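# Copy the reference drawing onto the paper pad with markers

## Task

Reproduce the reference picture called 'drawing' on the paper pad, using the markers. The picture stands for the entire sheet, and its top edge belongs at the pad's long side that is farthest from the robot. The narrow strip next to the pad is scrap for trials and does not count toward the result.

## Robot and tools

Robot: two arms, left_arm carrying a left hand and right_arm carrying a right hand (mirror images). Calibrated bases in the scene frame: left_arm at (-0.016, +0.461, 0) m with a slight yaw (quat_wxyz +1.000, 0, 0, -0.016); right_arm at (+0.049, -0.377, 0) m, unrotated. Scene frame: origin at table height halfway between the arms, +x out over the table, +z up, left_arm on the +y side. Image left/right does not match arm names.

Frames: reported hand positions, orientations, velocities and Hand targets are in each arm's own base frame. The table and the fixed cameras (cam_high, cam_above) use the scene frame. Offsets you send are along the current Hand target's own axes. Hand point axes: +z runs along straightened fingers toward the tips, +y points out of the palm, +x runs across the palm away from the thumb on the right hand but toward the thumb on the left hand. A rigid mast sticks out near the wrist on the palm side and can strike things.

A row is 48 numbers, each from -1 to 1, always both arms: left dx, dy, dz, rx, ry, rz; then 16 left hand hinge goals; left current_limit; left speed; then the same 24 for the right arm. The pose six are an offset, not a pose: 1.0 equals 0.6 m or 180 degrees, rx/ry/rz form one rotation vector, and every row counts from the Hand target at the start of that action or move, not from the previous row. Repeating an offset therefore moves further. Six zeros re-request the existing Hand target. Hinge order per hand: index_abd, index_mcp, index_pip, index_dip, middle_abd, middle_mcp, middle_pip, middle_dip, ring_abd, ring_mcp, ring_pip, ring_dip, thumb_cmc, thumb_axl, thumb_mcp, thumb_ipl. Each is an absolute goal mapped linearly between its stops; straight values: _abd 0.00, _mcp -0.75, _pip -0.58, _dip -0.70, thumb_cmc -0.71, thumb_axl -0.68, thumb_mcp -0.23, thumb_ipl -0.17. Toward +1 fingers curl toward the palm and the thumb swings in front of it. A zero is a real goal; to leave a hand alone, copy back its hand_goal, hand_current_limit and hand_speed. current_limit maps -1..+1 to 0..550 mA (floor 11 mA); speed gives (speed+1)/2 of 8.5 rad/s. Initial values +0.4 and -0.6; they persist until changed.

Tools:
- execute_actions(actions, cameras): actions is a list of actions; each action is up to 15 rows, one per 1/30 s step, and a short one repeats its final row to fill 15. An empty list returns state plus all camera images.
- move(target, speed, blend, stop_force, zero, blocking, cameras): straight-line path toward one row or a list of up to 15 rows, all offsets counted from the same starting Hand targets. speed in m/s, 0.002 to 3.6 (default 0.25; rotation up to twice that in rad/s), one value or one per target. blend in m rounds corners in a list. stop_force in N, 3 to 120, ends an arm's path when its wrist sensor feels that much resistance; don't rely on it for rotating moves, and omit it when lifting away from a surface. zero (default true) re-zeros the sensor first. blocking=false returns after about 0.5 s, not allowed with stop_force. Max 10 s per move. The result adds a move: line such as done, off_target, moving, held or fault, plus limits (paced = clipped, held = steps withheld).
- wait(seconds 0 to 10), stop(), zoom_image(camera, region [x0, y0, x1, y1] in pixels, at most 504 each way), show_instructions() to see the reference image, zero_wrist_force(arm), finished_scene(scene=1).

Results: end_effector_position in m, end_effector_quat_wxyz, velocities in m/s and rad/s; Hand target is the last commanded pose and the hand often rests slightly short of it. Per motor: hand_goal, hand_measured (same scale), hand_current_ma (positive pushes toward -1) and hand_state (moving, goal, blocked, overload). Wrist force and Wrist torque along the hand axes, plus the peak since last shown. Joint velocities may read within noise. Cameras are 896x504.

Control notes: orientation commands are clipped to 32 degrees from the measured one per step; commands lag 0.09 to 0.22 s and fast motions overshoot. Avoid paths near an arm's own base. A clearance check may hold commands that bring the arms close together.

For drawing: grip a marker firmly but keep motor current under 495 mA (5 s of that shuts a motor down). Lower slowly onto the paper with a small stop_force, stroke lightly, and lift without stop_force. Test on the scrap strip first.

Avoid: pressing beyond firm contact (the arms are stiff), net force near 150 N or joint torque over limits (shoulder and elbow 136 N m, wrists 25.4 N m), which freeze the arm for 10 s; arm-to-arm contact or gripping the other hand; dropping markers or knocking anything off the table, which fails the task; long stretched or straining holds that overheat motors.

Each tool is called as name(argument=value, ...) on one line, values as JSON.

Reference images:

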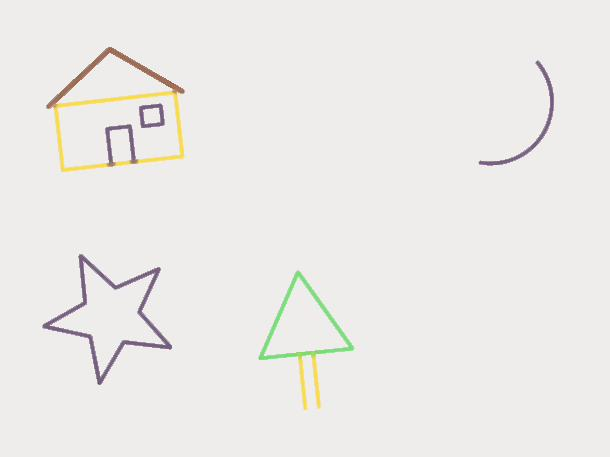

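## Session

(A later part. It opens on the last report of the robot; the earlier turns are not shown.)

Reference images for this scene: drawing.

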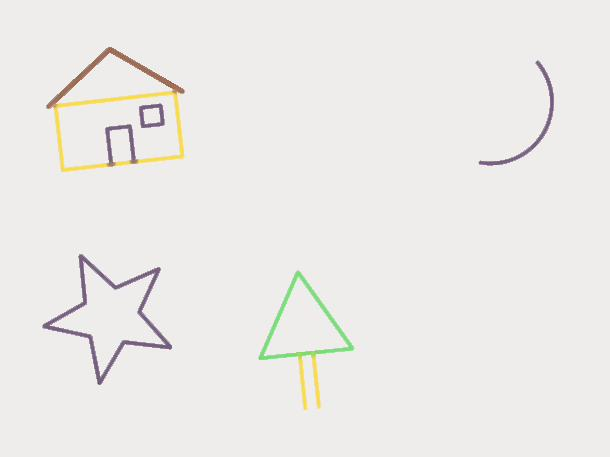

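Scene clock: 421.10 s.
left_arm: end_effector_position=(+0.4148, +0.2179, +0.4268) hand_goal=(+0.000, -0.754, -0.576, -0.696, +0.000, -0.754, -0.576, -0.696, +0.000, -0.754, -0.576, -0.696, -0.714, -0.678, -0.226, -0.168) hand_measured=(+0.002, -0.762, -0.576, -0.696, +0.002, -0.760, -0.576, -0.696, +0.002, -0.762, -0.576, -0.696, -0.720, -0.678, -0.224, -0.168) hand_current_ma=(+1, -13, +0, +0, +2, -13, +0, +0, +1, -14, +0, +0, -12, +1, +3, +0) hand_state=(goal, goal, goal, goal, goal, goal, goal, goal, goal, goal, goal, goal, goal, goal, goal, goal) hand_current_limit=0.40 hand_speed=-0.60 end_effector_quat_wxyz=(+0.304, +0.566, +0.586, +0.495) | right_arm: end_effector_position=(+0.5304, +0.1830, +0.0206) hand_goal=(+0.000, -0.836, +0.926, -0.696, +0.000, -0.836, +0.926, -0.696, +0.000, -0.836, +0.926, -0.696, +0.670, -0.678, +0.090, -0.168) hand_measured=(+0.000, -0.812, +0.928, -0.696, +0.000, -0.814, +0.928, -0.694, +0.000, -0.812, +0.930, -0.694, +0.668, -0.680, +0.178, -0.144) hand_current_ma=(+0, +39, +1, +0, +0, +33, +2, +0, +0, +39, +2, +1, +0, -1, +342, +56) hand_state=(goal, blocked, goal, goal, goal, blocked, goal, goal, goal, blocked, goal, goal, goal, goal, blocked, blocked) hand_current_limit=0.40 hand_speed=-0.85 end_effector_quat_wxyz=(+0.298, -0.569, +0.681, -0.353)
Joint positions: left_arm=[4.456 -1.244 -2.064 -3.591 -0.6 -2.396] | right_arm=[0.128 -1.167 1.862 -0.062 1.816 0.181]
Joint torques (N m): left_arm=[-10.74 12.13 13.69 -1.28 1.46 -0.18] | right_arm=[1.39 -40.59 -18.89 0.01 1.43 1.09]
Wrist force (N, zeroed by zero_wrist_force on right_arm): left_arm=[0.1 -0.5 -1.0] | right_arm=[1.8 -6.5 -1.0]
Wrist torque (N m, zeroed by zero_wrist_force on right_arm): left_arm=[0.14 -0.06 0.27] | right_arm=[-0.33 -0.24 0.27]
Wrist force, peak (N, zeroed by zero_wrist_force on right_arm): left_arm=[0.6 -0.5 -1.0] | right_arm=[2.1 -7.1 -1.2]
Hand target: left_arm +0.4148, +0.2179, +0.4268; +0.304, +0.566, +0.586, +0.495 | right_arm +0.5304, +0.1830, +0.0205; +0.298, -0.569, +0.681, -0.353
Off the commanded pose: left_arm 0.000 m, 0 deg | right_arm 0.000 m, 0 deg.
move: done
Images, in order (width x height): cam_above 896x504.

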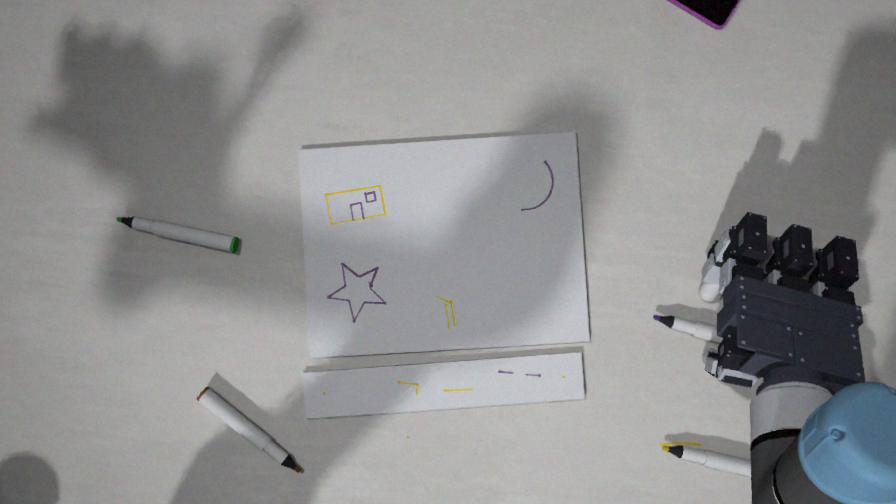

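move(target=[[0,0,0,0,0,0,0,-0.754,-0.576,-0.696,0,-0.754,-0.576,-0.696,0,-0.754,-0.576,-0.696,-0.714,-0.678,-0.226,-0.168,0.4,-0.6,0,-0.0683,-0.0478,0,0,0,0,-0.8356,0.927,-0.696,0,-0.8356,0.927,-0.696,0,-0.8356,0.927,-0.696,0.671,-0.677,0.15,-0.168,0.4,-0.85],[0,0,0,0,0,0,0,-0.754,-0.576,-0.696,0,-0.754,-0.576,-0.696,0,-0.754,-0.576,-0.696,-0.714,-0.678,-0.226,-0.168,0.4,-0.6,0.1642,-0.4261,-0.2633,0,0,0,0,-0.8356,0.927,-0.696,0,-0.8356,0.927,-0.696,0,-0.8356,0.927,-0.696,0.671,-0.677,0.15,-0.168,0.4,-0.85]], speed=[0.06,0.3], blend=[0.01,0], cameras=["all"])

Scene clock: 428.17 s.
left_arm: end_effector_position=(+0.4148, +0.2179, +0.4268) hand_goal=(+0.000, -0.754, -0.576, -0.696, +0.000, -0.754, -0.576, -0.696, +0.000, -0.754, -0.576, -0.696, -0.714, -0.678, -0.226, -0.168) hand_measured=(+0.002, -0.762, -0.576, -0.696, +0.002, -0.760, -0.576, -0.696, +0.002, -0.762, -0.576, -0.696, -0.720, -0.678, -0.224, -0.168) hand_current_ma=(+1, -13, +0, +0, +2, -13, +0, +0, +1, -14, +0, +0, -12, +1, +3, +0) hand_state=(goal, goal, goal, goal, goal, goal, goal, goal, goal, goal, goal, goal, goal, goal, goal, goal) hand_current_limit=0.40 hand_speed=-0.60 end_effector_quat_wxyz=(+0.304, +0.566, +0.586, +0.495) | right_arm: end_effector_position=(+0.5298, +0.0819, +0.3201) hand_goal=(+0.000, -0.836, +0.926, -0.696, +0.000, -0.836, +0.926, -0.696, +0.000, -0.836, +0.926, -0.696, +0.670, -0.678, +0.150, -0.168) hand_measured=(+0.000, -0.822, +0.928, -0.696, +0.000, -0.824, +0.928, -0.694, +0.000, -0.824, +0.928, -0.694, +0.670, -0.680, +0.152, -0.166) hand_current_ma=(+0, +18, +0, +0, +0, +14, +0, +0, +0, +16, +0, +1, +0, -1, +1, +2) hand_state=(goal, goal, goal, goal, goal, goal, goal, goal, goal, goal, goal, goal, goal, goal, goal, goal) hand_current_limit=0.40 hand_speed=-0.85 end_effector_quat_wxyz=(+0.298, -0.569, +0.680, -0.353)
Joint positions: left_arm=[4.456 -1.244 -2.064 -3.591 -0.6 -2.396] | right_arm=[-0.131 -1.478 1.433 0.655 1.605 0.029]
Joint torques (N m): left_arm=[-11.63 12.07 14.09 -1.52 1.81 -0.39] | right_arm=[-9.74 -15.79 -28.18 1.7 -1.88 -2.78]
Wrist force (N, zeroed by zero_wrist_force on right_arm): left_arm=[0.3 -0.7 -0.7] | right_arm=[2.6 0.6 0.4]
Wrist torque (N m, zeroed by zero_wrist_force on right_arm): left_arm=[0.09 -0.10 0.30] | right_arm=[0.02 -0.32 0.47]
Wrist force, peak (N, zeroed by zero_wrist_force on right_arm): left_arm=[0.6 -0.7 -1.1] | right_arm=[2.0 -7.0 -1.4]
Hand target: left_arm +0.4148, +0.2179, +0.4268; +0.304, +0.566, +0.586, +0.495 | right_arm +0.5298, +0.0818, +0.3202; +0.298, -0.569, +0.681, -0.353
Off the commanded pose: left_arm 0.000 m, 0 deg | right_arm 0.000 m, 0 deg.
move: done
camera_calibration:
cam_left_wrist: T_world_to_cam=[[-0.140971, -0.690284, -0.709672, 0.473335], [-0.93547, 0.327524, -0.132752, 0.325652], [0.324072, 0.645163, -0.691912, 0.141077], [0, 0, 0, 1]] pos_world=[0.325646, 0.129059, 0.476757]
cam_right_wrist: T_world_to_cam=[[-0.175413, 0.87041, -0.460019, 0.206458], [-0.163637, 0.434986, 0.885443, -0.275209], [0.9708, 0.230594, 0.0661285, -0.430071], [0, 0, 0, 1]] pos_world=[0.408694, 0.0391809, 0.367097]

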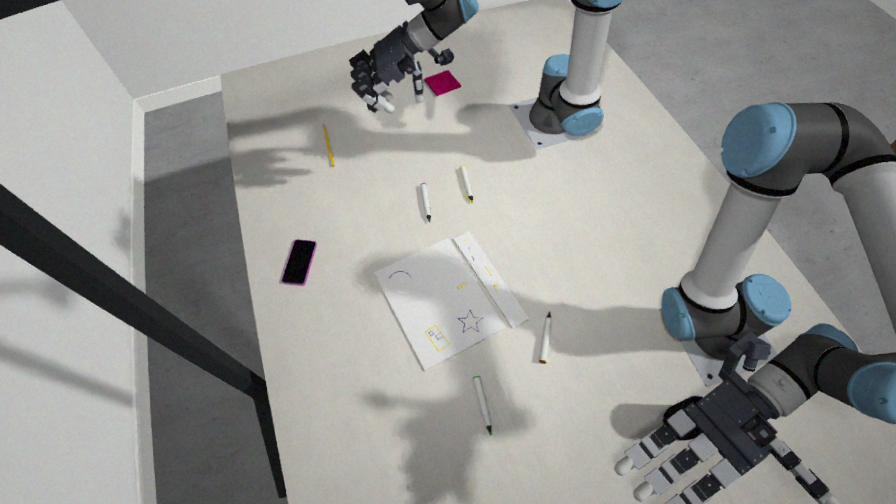

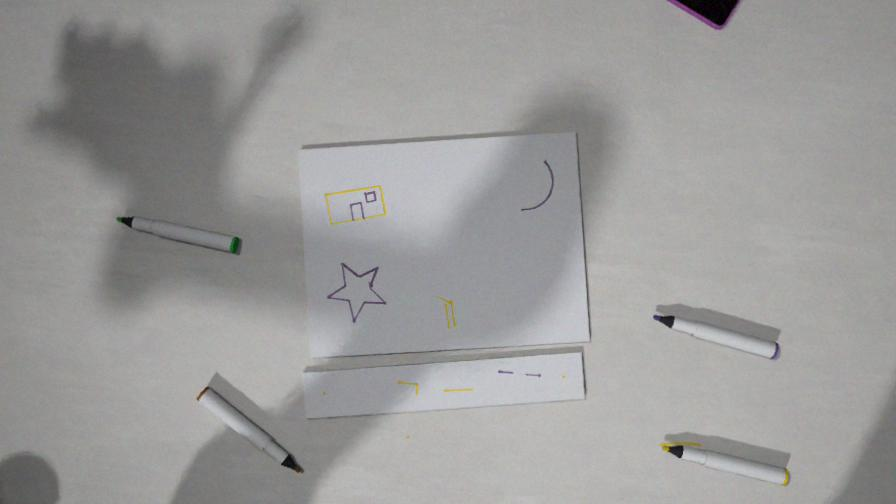

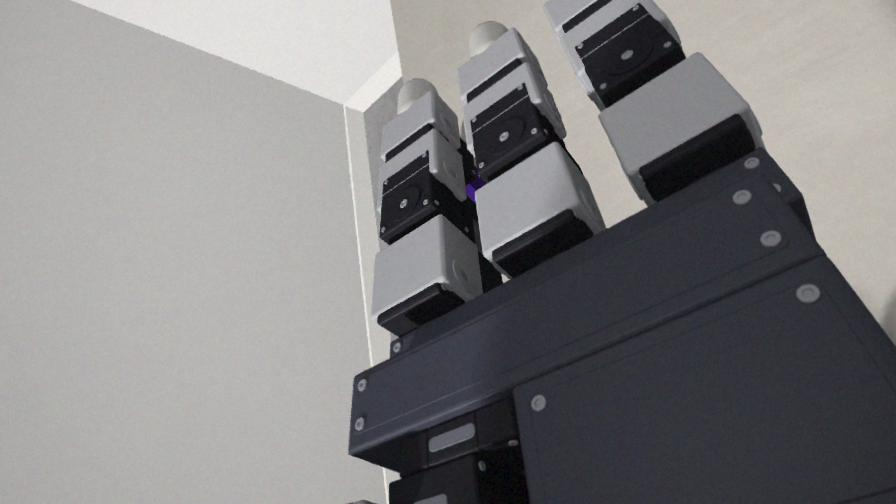

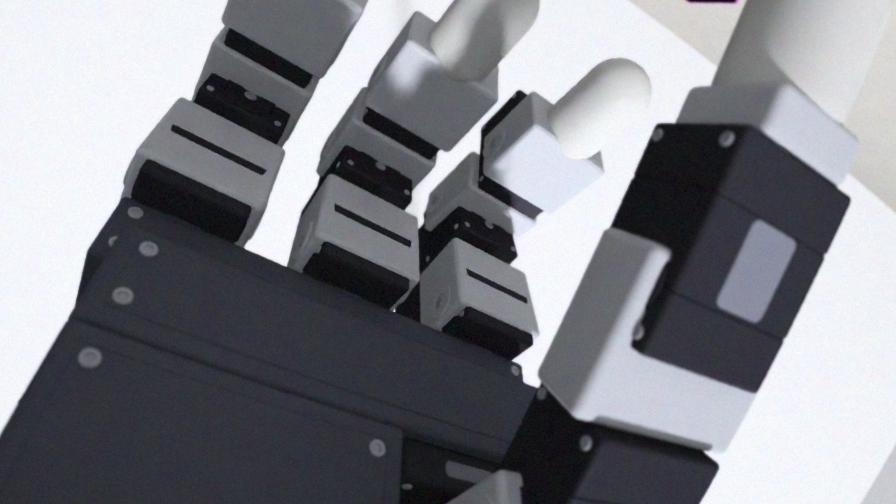

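zoom_image(camera="cam_high", region=[560, 300, 896, 504])

zoom_image(camera="cam_above", region=[0, 370, 200, 504])

Scaled by 1.500 from the camera's 896x504 image, which has a finer 1280x720 frame.

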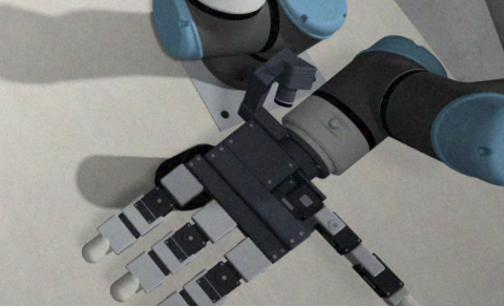

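Scaled by 2.520 from the camera's 896x504 image, which has a finer 1280x720 frame.

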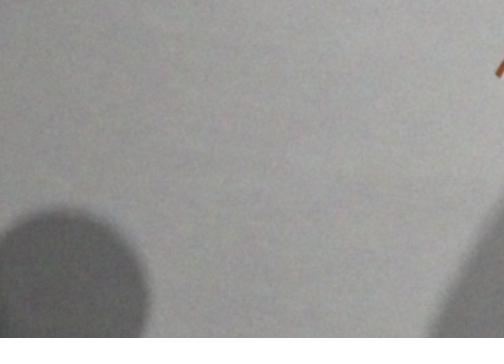

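move(target=[-0.679,-0.2503,0.0267,0.344,0.085,-0.8822,0,-0.8356,0.927,-0.696,0,-0.8356,0.927,-0.696,0,-0.8356,0.927,-0.696,0.671,-0.677,0.09,-0.168,0.4,-0.8,0,0,0,0,0,0,0,-0.8356,0.927,-0.696,0,-0.8356,0.927,-0.696,0,-0.8356,0.927,-0.696,0.671,-0.677,0.15,-0.168,0.4,-0.85], speed=0.4, cameras=["cam_above","cam_left_wrist"])

Scene clock: 434.17 s.
left_arm: end_effector_position=(+0.4468, -0.1511, +0.1999) hand_goal=(+0.000, -0.836, +0.926, -0.696, +0.000, -0.836, +0.926, -0.696, +0.000, -0.836, +0.926, -0.696, +0.670, -0.678, +0.090, -0.168) hand_measured=(+0.002, -0.834, +0.920, -0.696, +0.002, -0.834, +0.920, -0.696, +0.002, -0.832, +0.920, -0.696, +0.666, -0.678, +0.092, -0.168) hand_current_ma=(+1, +5, -10, +0, +2, +4, -11, +0, +1, +5, -10, +0, -5, +1, +2, +0) hand_state=(goal, goal, goal, goal, goal, goal, goal, goal, goal, goal, goal, goal, goal, goal, goal, goal) hand_current_limit=0.40 hand_speed=-0.80 end_effector_quat_wxyz=(+0.225, -0.433, +0.774, -0.403) | right_arm: end_effector_position=(+0.5298, +0.0818, +0.3202) hand_goal=(+0.000, -0.836, +0.926, -0.696, +0.000, -0.836, +0.926, -0.696, +0.000, -0.836, +0.926, -0.696, +0.670, -0.678, +0.150, -0.168) hand_measured=(+0.000, -0.822, +0.928, -0.696, +0.000, -0.824, +0.928, -0.694, +0.000, -0.824, +0.928, -0.694, +0.670, -0.680, +0.152, -0.166) hand_current_ma=(+0, +18, +0, +0, +0, +14, +0, +0, +0, +16, +0, +1, +0, -1, +1, +2) hand_state=(goal, goal, goal, goal, goal, goal, goal, goal, goal, goal, goal, goal, goal, goal, goal, goal) hand_current_limit=0.40 hand_speed=-0.85 end_effector_quat_wxyz=(+0.298, -0.569, +0.681, -0.353)
Joint positions: left_arm=[3.367 -1.602 -1.837 -3.621 -0.958 -5.77] | right_arm=[-0.131 -1.477 1.433 0.656 1.605 0.029]
Joint torques (N m): left_arm=[-12.18 29.01 11.43 0.51 1.99 -1.57] | right_arm=[-6.85 -16.35 -27.6 1.72 -1.75 -2.4]
Wrist force (N, zeroed by zero_wrist_force on right_arm): left_arm=[-0.2 1.3 -0.1] | right_arm=[2.6 0.7 0.4]
Wrist torque (N m, zeroed by zero_wrist_force on right_arm): left_arm=[0.16 -0.01 -0.02] | right_arm=[0.03 -0.32 0.47]
Wrist force, peak (N, zeroed by zero_wrist_force on right_arm): left_arm=[1.0 -1.0 1.2] | right_arm=[2.9 0.8 0.2]
Hand target: left_arm +0.4468, -0.1512, +0.1999; +0.225, -0.433, +0.774, -0.403 | right_arm +0.5298, +0.0818, +0.3202; +0.298, -0.569, +0.681, -0.353
Off the commanded pose: left_arm 0.000 m, 0 deg | right_arm 0.000 m, 0 deg.
move: done
camera_calibration:
cam_left_wrist: T_world_to_cam=[[0.670265, 0.509372, 0.539708, -0.368867], [-0.50427, -0.220962, 0.834798, -0.0225793], [0.544477, -0.831695, 0.108758, -0.269993], [0, 0, 0, 1]] pos_world=[0.382858, -0.0416506, 0.247294]
Images, in order (width x height): cam_above 896x504, cam_left_wrist 896x504.

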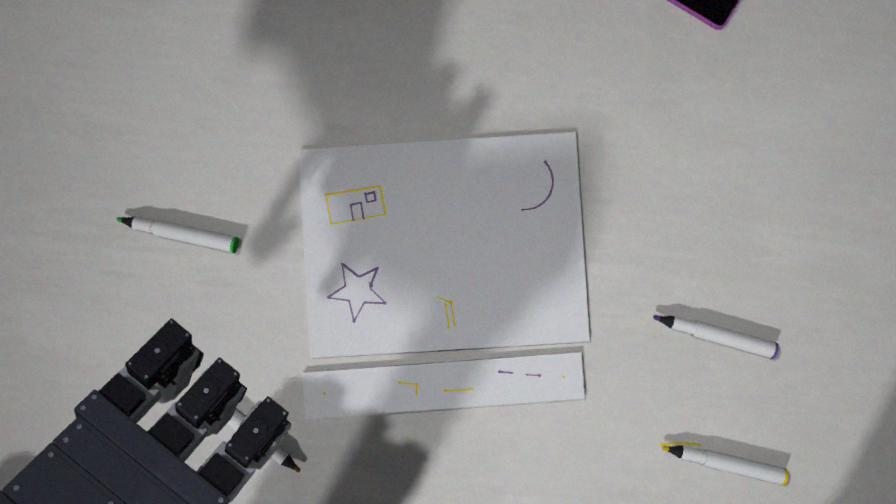

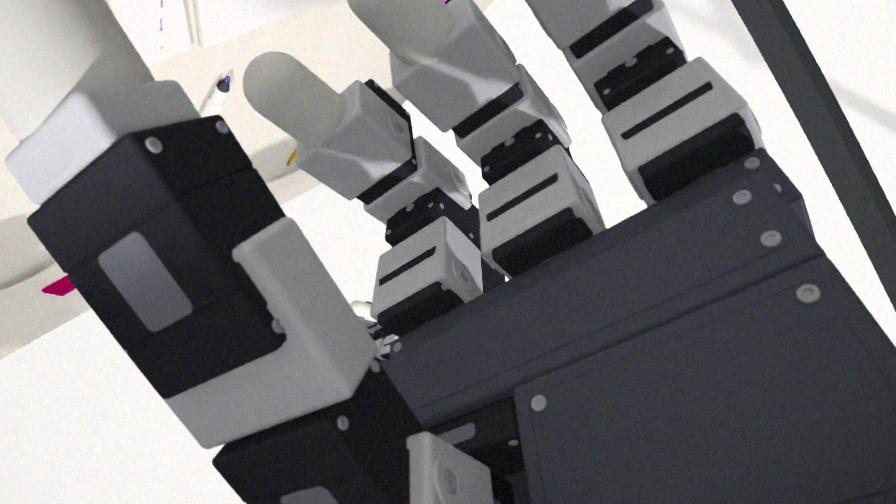

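move(target=[0,0.1979,0.1387,0,0,0,0,-0.8356,0.927,-0.696,0,-0.8356,0.927,-0.696,0,-0.8356,0.927,-0.696,0.671,-0.677,0.09,-0.168,0.4,-0.8,0,0,0,0,0,0,0,-0.8356,0.927,-0.696,0,-0.8356,0.927,-0.696,0,-0.8356,0.927,-0.696,0.671,-0.677,0.15,-0.168,0.4,-0.85], speed=0.2, cameras=["cam_high","cam_above","cam_left_wrist"])

zoom_image(camera="cam_high", region=[480, 260, 680, 420])

zoom_image(camera="cam_above", region=[130, 320, 330, 504])

Scene clock: 437.07 s.
left_arm: end_effector_position=(+0.4468, -0.1514, +0.0550) hand_goal=(+0.000, -0.836, +0.926, -0.696, +0.000, -0.836, +0.926, -0.696, +0.000, -0.836, +0.926, -0.696, +0.670, -0.678, +0.090, -0.168) hand_measured=(+0.002, -0.832, +0.920, -0.696, +0.002, -0.832, +0.920, -0.696, +0.002, -0.832, +0.920, -0.696, +0.666, -0.678, +0.092, -0.168) hand_current_ma=(+1, +5, -9, +0, +2, +5, -10, +0, +1, +6, -9, +0, -5, +1, +2, +0) hand_state=(goal, goal, goal, goal, goal, goal, goal, goal, goal, goal, goal, goal, goal, goal, goal, goal) hand_current_limit=0.40 hand_speed=-0.80 end_effector_quat_wxyz=(+0.225, -0.433, +0.774, -0.403) end_effector_velocity=(+0.000, -0.001, -0.001) end_effector_angular_velocity=(+0.000, -0.001, -0.002) | right_arm: end_effector_position=(+0.5298, +0.0818, +0.3202) hand_goal=(+0.000, -0.836, +0.926, -0.696, +0.000, -0.836, +0.926, -0.696, +0.000, -0.836, +0.926, -0.696, +0.670, -0.678, +0.150, -0.168) hand_measured=(+0.000, -0.822, +0.928, -0.696, +0.000, -0.824, +0.928, -0.694, +0.000, -0.824, +0.928, -0.694, +0.670, -0.680, +0.152, -0.166) hand_current_ma=(+0, +18, +0, +0, +0, +14, +0, +0, +0, +16, +0, +1, +0, -1, +1, +2) hand_state=(goal, goal, goal, goal, goal, goal, goal, goal, goal, goal, goal, goal, goal, goal, goal, goal) hand_current_limit=0.40 hand_speed=-0.85 end_effector_quat_wxyz=(+0.298, -0.569, +0.681, -0.353)
Joint positions: left_arm=[3.367 -1.777 -2.06 -3.223 -0.958 -5.771] | right_arm=[-0.131 -1.477 1.433 0.656 1.605 0.029]
Joint velocities: left_arm=[-0.003 -0.002 -0.001 0.005 0 0] | right_arm=[within noise]
Joint torques (N m): left_arm=[-12.15 18.34 7.93 0.41 -0.62 -1.38] | right_arm=[-6.89 -17.39 -27.03 1.7 -1.98 -2.27]
Wrist force (N, zeroed by zero_wrist_force on right_arm): left_arm=[-0.3 1.4 -0.5] | right_arm=[2.5 0.6 0.4]
Wrist torque (N m, zeroed by zero_wrist_force on right_arm): left_arm=[0.24 0.01 -0.02] | right_arm=[0.02 -0.31 0.47]
Wrist force, peak (N, zeroed by zero_wrist_force on right_arm): left_arm=[0.0 2.0 0.3] | right_arm=[2.9 0.4 0.2]
Hand target: left_arm +0.4468, -0.1514, +0.0549; +0.225, -0.433, +0.774, -0.403 | right_arm +0.5298, +0.0818, +0.3202; +0.298, -0.569, +0.681, -0.353
Off the commanded pose: left_arm 0.000 m, 0 deg | right_arm 0.000 m, 0 deg.
move: done
camera_calibration:
cam_left_wrist: T_world_to_cam=[[0.670161, 0.509627, 0.539596, -0.290433], [-0.504302, -0.220765, 0.834831, 0.0983046], [0.544577, -0.83159, 0.109058, -0.254411], [0, 0, 0, 1]] pos_world=[0.382759, -0.0418511, 0.102394]
Images, in order (width x height): cam_high 896x504, cam_above 896x504, cam_left_wrist 896x504.

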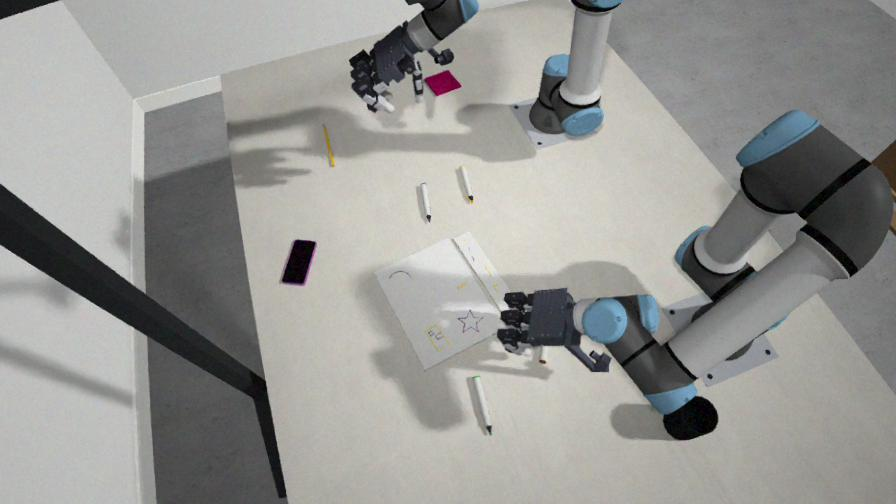

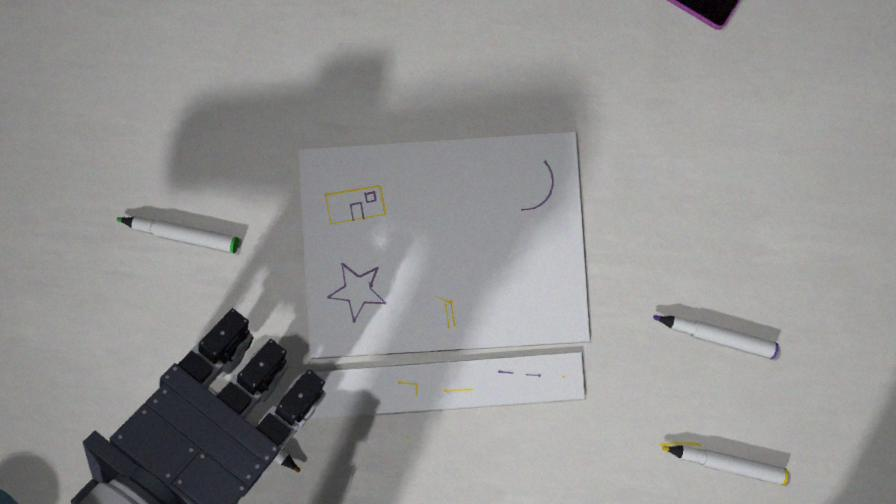

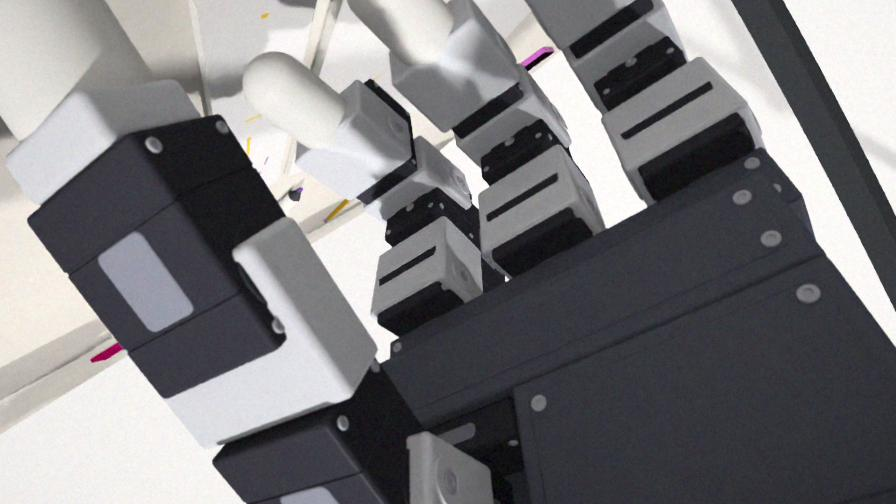

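Scaled by 2.520 from the camera's 896x504 image, which has a finer 1280x720 frame.

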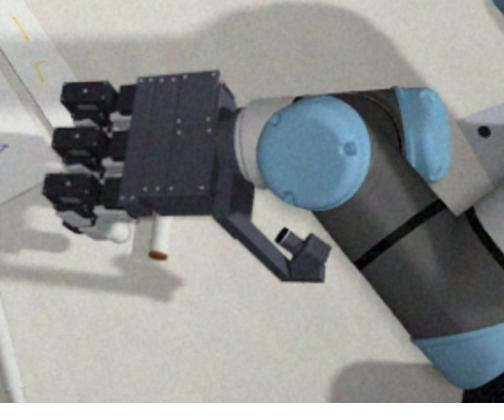

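Scaled by 2.520 from the camera's 896x504 image, which has a finer 1280x720 frame.

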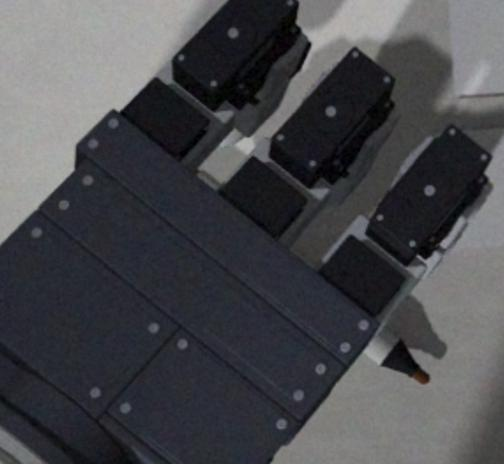

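zero_wrist_force(arm="left_arm")

move(target=[0,0.0457,0.032,0,0,0,0,-0.8356,0.927,-0.696,0,-0.8356,0.927,-0.696,0,-0.8356,0.927,-0.696,0.671,-0.677,0.09,-0.168,0.4,-0.8,0,0,0,0,0,0,0,-0.8356,0.927,-0.696,0,-0.8356,0.927,-0.696,0,-0.8356,0.927,-0.696,0.671,-0.677,0.15,-0.168,0.4,-0.85], speed=0.02, stop_force=4, cameras=["cam_high","cam_above","cam_left_wrist"])

zoom_image(camera="cam_above", region=[130, 320, 330, 504])

zoom_image(camera="cam_high", region=[490, 280, 590, 380])

Wrist force sensor zeroed.

Scene clock: 440.70 s.
left_arm: end_effector_position=(+0.4468, -0.1515, +0.0214) hand_goal=(+0.000, -0.836, +0.926, -0.696, +0.000, -0.836, +0.926, -0.696, +0.000, -0.836, +0.926, -0.696, +0.670, -0.678, +0.090, -0.168) hand_measured=(+0.002, -0.832, +0.920, -0.696, +0.002, -0.832, +0.920, -0.696, +0.002, -0.832, +0.920, -0.696, +0.666, -0.678, +0.092, -0.168) hand_current_ma=(+1, +5, -9, +0, +2, +5, -10, +0, +1, +6, -9, +0, -5, +1, +2, +0) hand_state=(goal, goal, goal, goal, goal, goal, goal, goal, goal, goal, goal, goal, goal, goal, goal, goal) hand_current_limit=0.40 hand_speed=-0.80 end_effector_quat_wxyz=(+0.225, -0.433, +0.774, -0.403) | right_arm: end_effector_position=(+0.5298, +0.0818, +0.3202) hand_goal=(+0.000, -0.836, +0.926, -0.696, +0.000, -0.836, +0.926, -0.696, +0.000, -0.836, +0.926, -0.696, +0.670, -0.678, +0.150, -0.168) hand_measured=(+0.000, -0.822, +0.928, -0.696, +0.000, -0.824, +0.928, -0.694, +0.000, -0.824, +0.928, -0.694, +0.670, -0.680, +0.152, -0.166) hand_current_ma=(+0, +18, +0, +0, +0, +14, +0, +0, +0, +16, +0, +1, +0, -1, +1, +2) hand_state=(goal, goal, goal, goal, goal, goal, goal, goal, goal, goal, goal, goal, goal, goal, goal, goal) hand_current_limit=0.40 hand_speed=-0.85 end_effector_quat_wxyz=(+0.298, -0.569, +0.681, -0.353)
Joint positions: left_arm=[3.367 -1.838 -2.094 -3.127 -0.959 -5.771] | right_arm=[-0.131 -1.477 1.433 0.656 1.605 0.029]
Joint torques (N m): left_arm=[-12.48 19.15 6.42 0.52 -0.41 -1.53] | right_arm=[-7.19 -17.32 -28.71 1.56 -1.52 -2.32]
Wrist force (N, zeroed by zero_wrist_force): left_arm=[0.1 -0.5 0.6] | right_arm=[2.7 0.7 0.6]
Wrist torque (N m, zeroed by zero_wrist_force): left_arm=[-0.15 0.01 -0.02] | right_arm=[0.01 -0.34 0.48]
Wrist force, peak (N, zeroed by zero_wrist_force): left_arm=[0.0 -0.4 0.8] | right_arm=[2.9 0.7 0.5]
Hand target: left_arm +0.4468, -0.1515, +0.0214; +0.225, -0.433, +0.774, -0.403 | right_arm +0.5298, +0.0818, +0.3202; +0.298, -0.569, +0.681, -0.353
Off the commanded pose: left_arm 0.000 m, 0 deg | right_arm 0.000 m, 0 deg.
move: done
camera_calibration:
cam_left_wrist: T_world_to_cam=[[0.670128, 0.509612, 0.539652, -0.272311], [-0.504347, -0.220799, 0.834795, 0.126402], [0.544576, -0.831591, 0.109058, -0.250884], [0, 0, 0, 1]] pos_world=[0.382859, -0.041951, 0.0687945]
Images, in order (width x height): cam_high 896x504, cam_above 896x504, cam_left_wrist 896x504.

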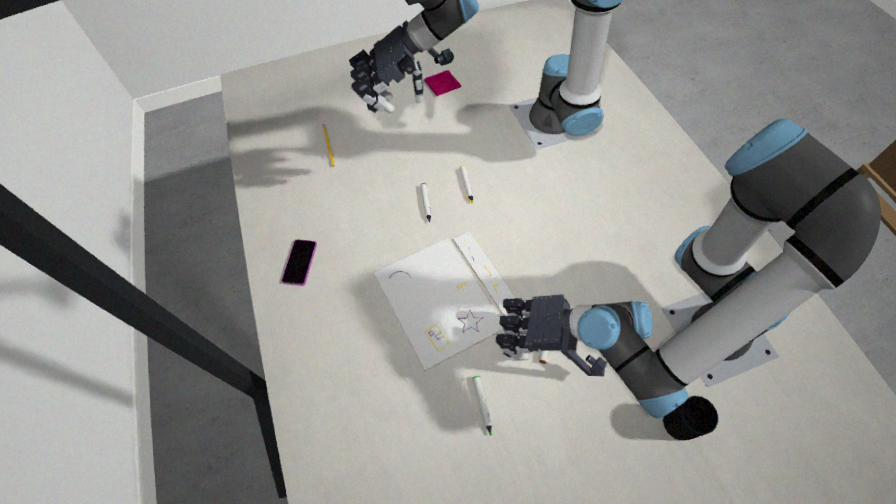

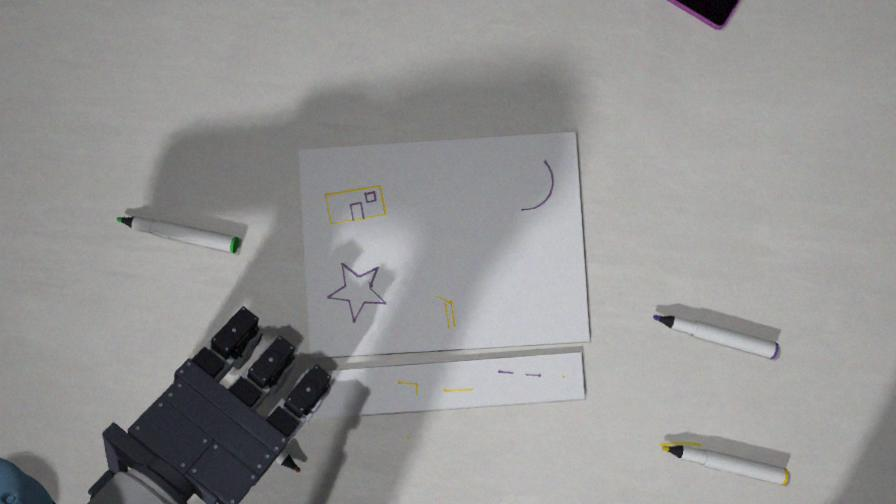

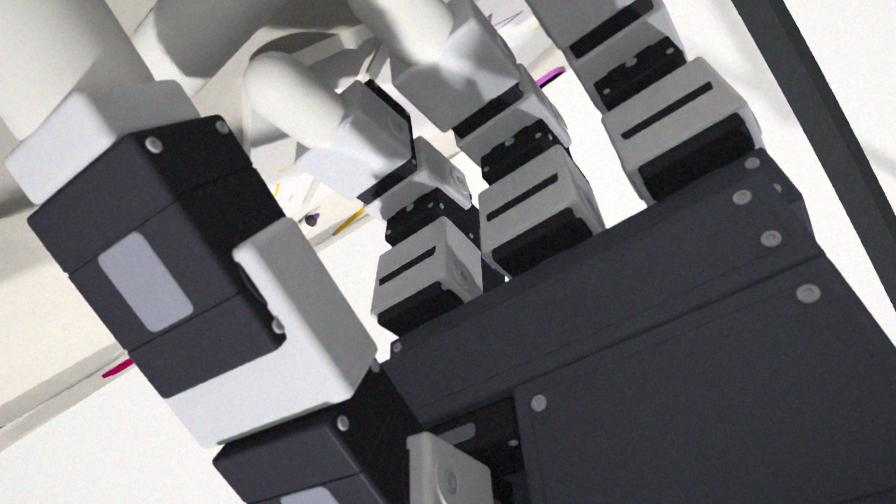

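Scaled by 2.520 from the camera's 896x504 image, which has a finer 1280x720 frame.

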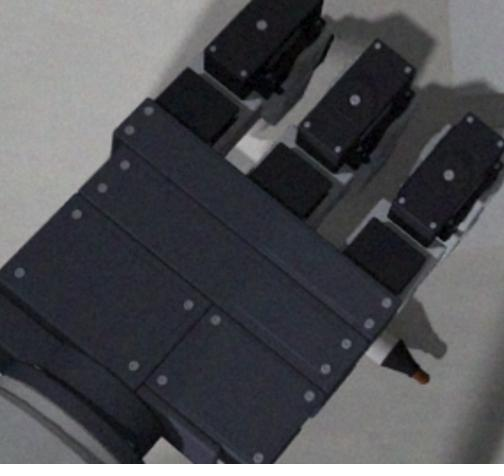

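Scaled by 5.040 from the camera's 896x504 image, which has a finer 1280x720 frame.

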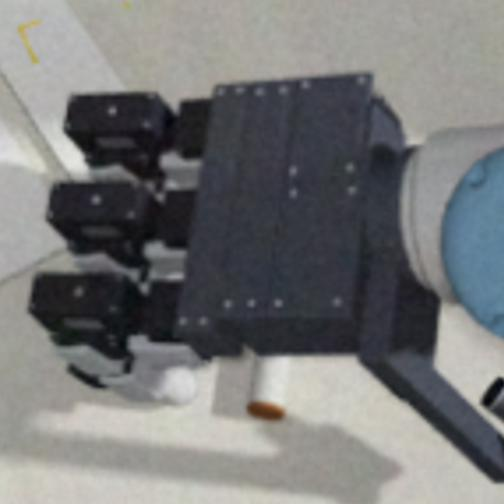

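move(target=[0,0.0014,-0.002,0,0,0,0,-0.65,0.927,-0.696,0,-0.65,0.927,-0.696,0,-0.70,0.927,-0.696,0.671,-0.677,0.25,-0.168,0.4,-0.85,0,0,0,0,0,0,0,-0.8356,0.927,-0.696,0,-0.8356,0.927,-0.696,0,-0.8356,0.927,-0.696,0.671,-0.677,0.15,-0.168,0.4,-0.85], speed=0.02)

move(target=[0,0.0055,0.0038,0,0,0,0,-0.65,0.927,-0.696,0,-0.65,0.927,-0.696,0,-0.70,0.927,-0.696,0.671,-0.677,0.25,-0.168,0.4,-0.85,0,0,0,0,0,0,0,-0.8356,0.927,-0.696,0,-0.8356,0.927,-0.696,0,-0.8356,0.927,-0.696,0.671,-0.677,0.15,-0.168,0.4,-0.85], speed=0.004, stop_force=3, cameras=["cam_above","cam_left_wrist"])

Scene clock: 442.70 s.
left_arm: end_effector_position=(+0.4457, -0.1508, +0.0214) hand_goal=(+0.000, -0.650, +0.926, -0.696, +0.000, -0.650, +0.926, -0.696, +0.000, -0.700, +0.926, -0.696, +0.670, -0.678, +0.250, -0.168) hand_measured=(+0.002, -0.648, +0.920, -0.696, +0.002, -0.648, +0.920, -0.696, +0.002, -0.698, +0.920, -0.696, +0.666, -0.678, +0.246, -0.168) hand_current_ma=(+1, +2, -9, +0, +2, +2, -10, +0, +1, +3, -9, +0, -5, +1, -7, +0) hand_state=(goal, goal, goal, goal, goal, goal, goal, goal, goal, goal, goal, goal, goal, goal, goal, goal) hand_current_limit=0.40 hand_speed=-0.85 end_effector_quat_wxyz=(+0.225, -0.433, +0.774, -0.403) | right_arm: end_effector_position=(+0.5298, +0.0818, +0.3202) hand_goal=(+0.000, -0.836, +0.926, -0.696, +0.000, -0.836, +0.926, -0.696, +0.000, -0.836, +0.926, -0.696, +0.670, -0.678, +0.150, -0.168) hand_measured=(+0.000, -0.822, +0.928, -0.696, +0.000, -0.824, +0.928, -0.694, +0.000, -0.824, +0.928, -0.694, +0.670, -0.680, +0.152, -0.166) hand_current_ma=(+0, +18, +0, +0, +0, +14, +0, +0, +0, +16, +0, +1, +0, -1, +1, +2) hand_state=(goal, goal, goal, goal, goal, goal, goal, goal, goal, goal, goal, goal, goal, goal, goal, goal) hand_current_limit=0.40 hand_speed=-0.85 end_effector_quat_wxyz=(+0.298, -0.569, +0.681, -0.353)
Joint positions: left_arm=[3.37 -1.836 -2.097 -3.128 -0.956 -5.768] | right_arm=[-0.131 -1.477 1.433 0.656 1.605 0.029]
Joint torques (N m): left_arm=[12.42 34.68 6.34 -2.51 2.19 1.88] | right_arm=[-6.46 -15.16 -27.97 1.58 -1.47 -2.36]
Wrist force (N, zeroed by zero_wrist_force): left_arm=[0.1 -0.6 0.6] | right_arm=[2.6 0.8 0.1]
Wrist torque (N m, zeroed by zero_wrist_force): left_arm=[-0.14 0.01 -0.19] | right_arm=[0.06 -0.32 0.48]
Wrist force, peak (N, zeroed by zero_wrist_force): left_arm=[0.2 -0.4 0.8] | right_arm=[2.8 0.7 0.6]
Hand target: left_arm +0.4456, -0.1507, +0.0214; +0.225, -0.433, +0.774, -0.403 | right_arm +0.5298, +0.0818, +0.3202; +0.298, -0.569, +0.681, -0.353
Off the commanded pose: left_arm 0.000 m, 0 deg | right_arm 0.000 m, 0 deg.
move: done

Scene clock: 444.70 s.
left_arm: end_effector_position=(+0.4456, -0.1507, +0.0187) hand_goal=(+0.000, -0.650, +0.926, -0.696, +0.000, -0.650, +0.926, -0.696, +0.000, -0.700, +0.926, -0.696, +0.670, -0.678, +0.250, -0.168) hand_measured=(+0.002, -0.648, +0.920, -0.696, +0.002, -0.648, +0.920, -0.696, +0.002, -0.698, +0.920, -0.696, +0.668, -0.678, +0.248, -0.168) hand_current_ma=(+1, +2, -9, +0, +2, +2, -10, +0, +1, +3, -9, +0, -4, +1, -6, +0) hand_state=(goal, goal, goal, goal, goal, goal, goal, goal, goal, goal, goal, goal, goal, goal, goal, goal) hand_current_limit=0.40 hand_speed=-0.85 end_effector_quat_wxyz=(+0.225, -0.433, +0.774, -0.403) | right_arm: end_effector_position=(+0.5298, +0.0818, +0.3202) hand_goal=(+0.000, -0.836, +0.926, -0.696, +0.000, -0.836, +0.926, -0.696, +0.000, -0.836, +0.926, -0.696, +0.670, -0.678, +0.150, -0.168) hand_measured=(+0.000, -0.822, +0.928, -0.696, +0.000, -0.824, +0.928, -0.694, +0.000, -0.824, +0.928, -0.694, +0.670, -0.680, +0.152, -0.166) hand_current_ma=(+0, +18, +0, +0, +0, +14, +0, +0, +0, +16, +0, +1, +0, -1, +1, +2) hand_state=(goal, goal, goal, goal, goal, goal, goal, goal, goal, goal, goal, goal, goal, goal, goal, goal) hand_current_limit=0.40 hand_speed=-0.85 end_effector_quat_wxyz=(+0.298, -0.569, +0.681, -0.353)
Joint positions: left_arm=[3.37 -1.841 -2.1 -3.12 -0.956 -5.768] | right_arm=[-0.131 -1.477 1.433 0.656 1.605 0.029]
Joint torques (N m): left_arm=[12.52 31.9 19.23 -2.15 0.31 1.69] | right_arm=[-6.45 -16.46 -27.75 1.78 -1.6 -2.28]
Wrist force (N, zeroed by zero_wrist_force): left_arm=[0.3 -2.6 -1.4] | right_arm=[2.5 0.7 0.5]
Wrist torque (N m, zeroed by zero_wrist_force): left_arm=[-0.25 0.03 -0.22] | right_arm=[0.02 -0.31 0.47]
Wrist force, peak (N, zeroed by zero_wrist_force): left_arm=[0.6 -4.2 -2.9] | right_arm=[2.8 0.8 0.5]
Hand target: left_arm +0.4456, -0.1507, +0.0187; +0.225, -0.433, +0.774, -0.403 (not the last commanded pose) | right_arm +0.5298, +0.0818, +0.3202; +0.298, -0.569, +0.681, -0.353
Off the commanded pose: left_arm 0.001 m, 0 deg | right_arm 0.000 m, 0 deg.
move: contact (left_arm)
camera_calibration:
cam_left_wrist: T_world_to_cam=[[0.670128, 0.509612, 0.539652, -0.27039], [-0.504347, -0.220799, 0.834795, 0.128177], [0.544576, -0.831591, 0.109058, -0.249217], [0, 0, 0, 1]] pos_world=[0.381559, -0.041151, 0.0660945]
Images, in order (width x height): cam_above 896x504, cam_left_wrist 896x504.

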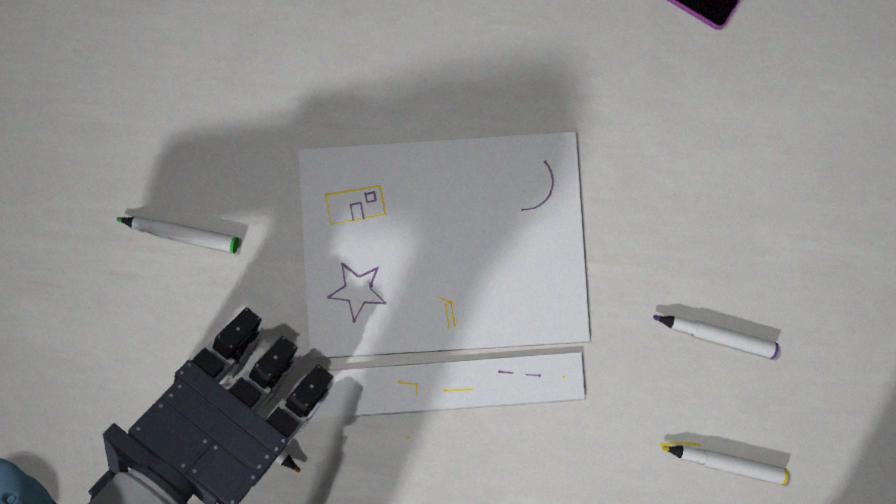

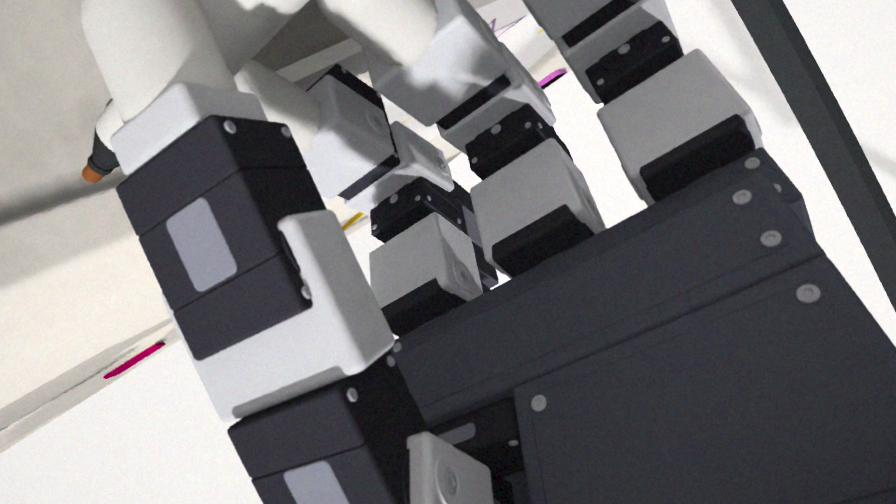

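move(target=[0,-0.0006,-0.0004,0,0,0,0,-0.5,0.927,-0.696,0,-0.5,0.927,-0.696,0,-0.73,0.927,-0.696,0.671,-0.677,0.37,-0.168,0.7,-0.94,0,0,0,0,0,0,0,-0.8356,0.927,-0.696,0,-0.8356,0.927,-0.696,0,-0.8356,0.927,-0.696,0.671,-0.677,0.15,-0.168,0.4,-0.85], speed=0.02)

move(target=[0,0,0,0,0,0,0,-0.45,0.927,-0.696,0,-0.44,0.927,-0.696,0,-0.73,0.927,-0.696,0.671,-0.677,0.43,-0.1,0.75,-0.94,0,0,0,0,0,0,0,-0.8356,0.927,-0.696,0,-0.8356,0.927,-0.696,0,-0.8356,0.927,-0.696,0.671,-0.677,0.15,-0.168,0.4,-0.85], speed=0.02, cameras=["cam_left_wrist"])

Scene clock: 446.27 s.
left_arm: end_effector_position=(+0.4456, -0.1507, +0.0191) hand_goal=(+0.000, -0.500, +0.926, -0.696, +0.000, -0.500, +0.926, -0.696, +0.000, -0.730, +0.926, -0.696, +0.670, -0.678, +0.370, -0.168) hand_measured=(+0.002, -0.554, +0.914, -0.700, +0.002, -0.548, +0.914, -0.700, +0.002, -0.718, +0.920, -0.696, +0.666, -0.680, +0.266, -0.202) hand_current_ma=(+1, -180, -23, -7, +2, -153, -27, -8, +1, +29, -9, +0, -7, -4, -467, -136) hand_state=(goal, blocked, goal, goal, goal, blocked, goal, goal, goal, goal, goal, goal, goal, goal, blocked, blocked) hand_current_limit=0.70 hand_speed=-0.94 end_effector_quat_wxyz=(+0.225, -0.433, +0.774, -0.403) | right_arm: end_effector_position=(+0.5298, +0.0818, +0.3202) hand_goal=(+0.000, -0.836, +0.926, -0.696, +0.000, -0.836, +0.926, -0.696, +0.000, -0.836, +0.926, -0.696, +0.670, -0.678, +0.150, -0.168) hand_measured=(+0.000, -0.822, +0.928, -0.696, +0.000, -0.824, +0.928, -0.694, +0.000, -0.824, +0.928, -0.694, +0.670, -0.680, +0.152, -0.166) hand_current_ma=(+0, +18, +0, +0, +0, +14, +0, +0, +0, +16, +0, +1, +0, -1, +1, +2) hand_state=(goal, goal, goal, goal, goal, goal, goal, goal, goal, goal, goal, goal, goal, goal, goal, goal) hand_current_limit=0.40 hand_speed=-0.85 end_effector_quat_wxyz=(+0.298, -0.569, +0.681, -0.353)
Joint positions: left_arm=[3.37 -1.84 -2.1 -3.121 -0.956 -5.768] | right_arm=[-0.131 -1.477 1.433 0.656 1.605 0.029]
Joint torques (N m): left_arm=[7.44 33.99 18.57 -2.64 -0.28 0.55] | right_arm=[-7.53 -16.01 -26.7 1.41 -1.41 -2.09]
Wrist force (N, zeroed by zero_wrist_force): left_arm=[0.1 -0.4 0.5] | right_arm=[2.8 0.7 0.3]
Wrist torque (N m, zeroed by zero_wrist_force): left_arm=[-0.10 0.00 -0.19] | right_arm=[0.04 -0.34 0.49]
Wrist force, peak (N, zeroed by zero_wrist_force): left_arm=[0.5 -2.9 -1.5] | right_arm=[2.8 0.9 0.6]
Hand target: left_arm +0.4456, -0.1507, +0.0191; +0.225, -0.433, +0.774, -0.403 | right_arm +0.5298, +0.0818, +0.3202; +0.298, -0.569, +0.681, -0.353
Off the commanded pose: left_arm 0.000 m, 0 deg | right_arm 0.000 m, 0 deg.
move: done

Scene clock: 446.77 s.
left_arm: end_effector_position=(+0.4456, -0.1507, +0.0191) hand_goal=(+0.000, -0.450, +0.926, -0.696, +0.000, -0.440, +0.926, -0.696, +0.000, -0.730, +0.926, -0.696, +0.670, -0.678, +0.430, -0.100) hand_measured=(+0.002, -0.534, +0.910, -0.704, +0.002, -0.520, +0.908, -0.704, +0.002, -0.718, +0.920, -0.696, +0.664, -0.682, +0.258, -0.202) hand_current_ma=(+1, -311, -37, -13, +2, -288, -42, -15, +1, +29, -9, +0, -11, -6, -481, -480) hand_state=(goal, blocked, goal, goal, goal, blocked, goal, goal, goal, goal, goal, goal, goal, goal, blocked, blocked) hand_current_limit=0.75 hand_speed=-0.94 end_effector_quat_wxyz=(+0.225, -0.433, +0.774, -0.403) | right_arm: end_effector_position=(+0.5298, +0.0818, +0.3202) hand_goal=(+0.000, -0.836, +0.926, -0.696, +0.000, -0.836, +0.926, -0.696, +0.000, -0.836, +0.926, -0.696, +0.670, -0.678, +0.150, -0.168) hand_measured=(+0.000, -0.822, +0.928, -0.696, +0.000, -0.824, +0.928, -0.694, +0.000, -0.824, +0.928, -0.694, +0.670, -0.680, +0.152, -0.166) hand_current_ma=(+0, +18, +0, +0, +0, +14, +0, +0, +0, +16, +0, +1, +0, -1, +1, +2) hand_state=(goal, goal, goal, goal, goal, goal, goal, goal, goal, goal, goal, goal, goal, goal, goal, goal) hand_current_limit=0.40 hand_speed=-0.85 end_effector_quat_wxyz=(+0.298, -0.569, +0.681, -0.353)
Joint positions: left_arm=[3.37 -1.84 -2.1 -3.121 -0.956 -5.768] | right_arm=[-0.131 -1.477 1.433 0.656 1.605 0.029]
Joint torques (N m): left_arm=[3.68 32.98 19.22 -2.48 -0.68 -0.19] | right_arm=[-5.85 -16.14 -27.83 1.46 -1.53 -2.28]
Wrist force (N, zeroed by zero_wrist_force): left_arm=[0.0 -2.1 0.6] | right_arm=[2.5 0.7 0.4]
Wrist torque (N m, zeroed by zero_wrist_force): left_arm=[-0.16 0.00 -0.16] | right_arm=[0.03 -0.31 0.47]
Wrist force, peak (N, zeroed by zero_wrist_force): left_arm=[0.0 -2.1 0.6] | right_arm=[2.9 0.4 0.3]
Hand target: left_arm +0.4456, -0.1507, +0.0191; +0.225, -0.433, +0.774, -0.403 | right_arm +0.5298, +0.0818, +0.3202; +0.298, -0.569, +0.681, -0.353
Off the commanded pose: left_arm 0.000 m, 0 deg | right_arm 0.000 m, 0 deg.
move: done
camera_calibration:
cam_left_wrist: T_world_to_cam=[[0.670128, 0.509612, 0.539652, -0.270606], [-0.504347, -0.220799, 0.834795, 0.127843], [0.544576, -0.831591, 0.109058, -0.24926], [0, 0, 0, 1]] pos_world=[0.381559, -0.041151, 0.0664945]
Images, in order (width x height): cam_left_wrist 896x504.

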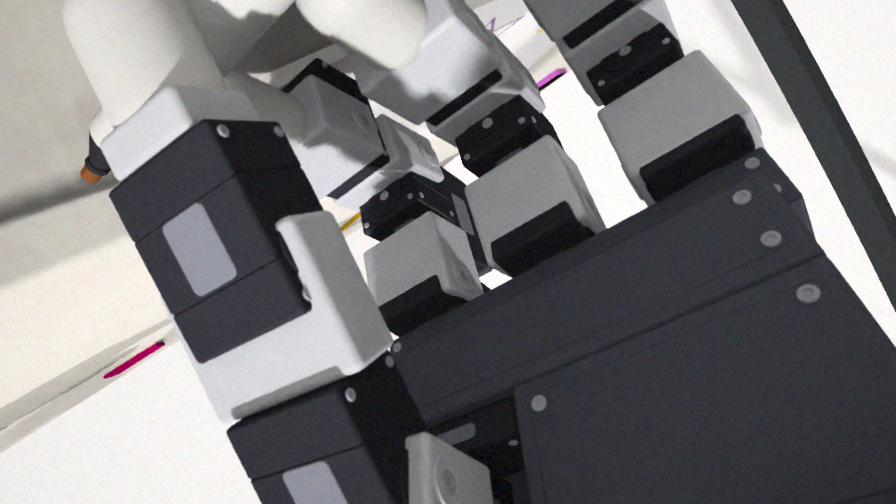

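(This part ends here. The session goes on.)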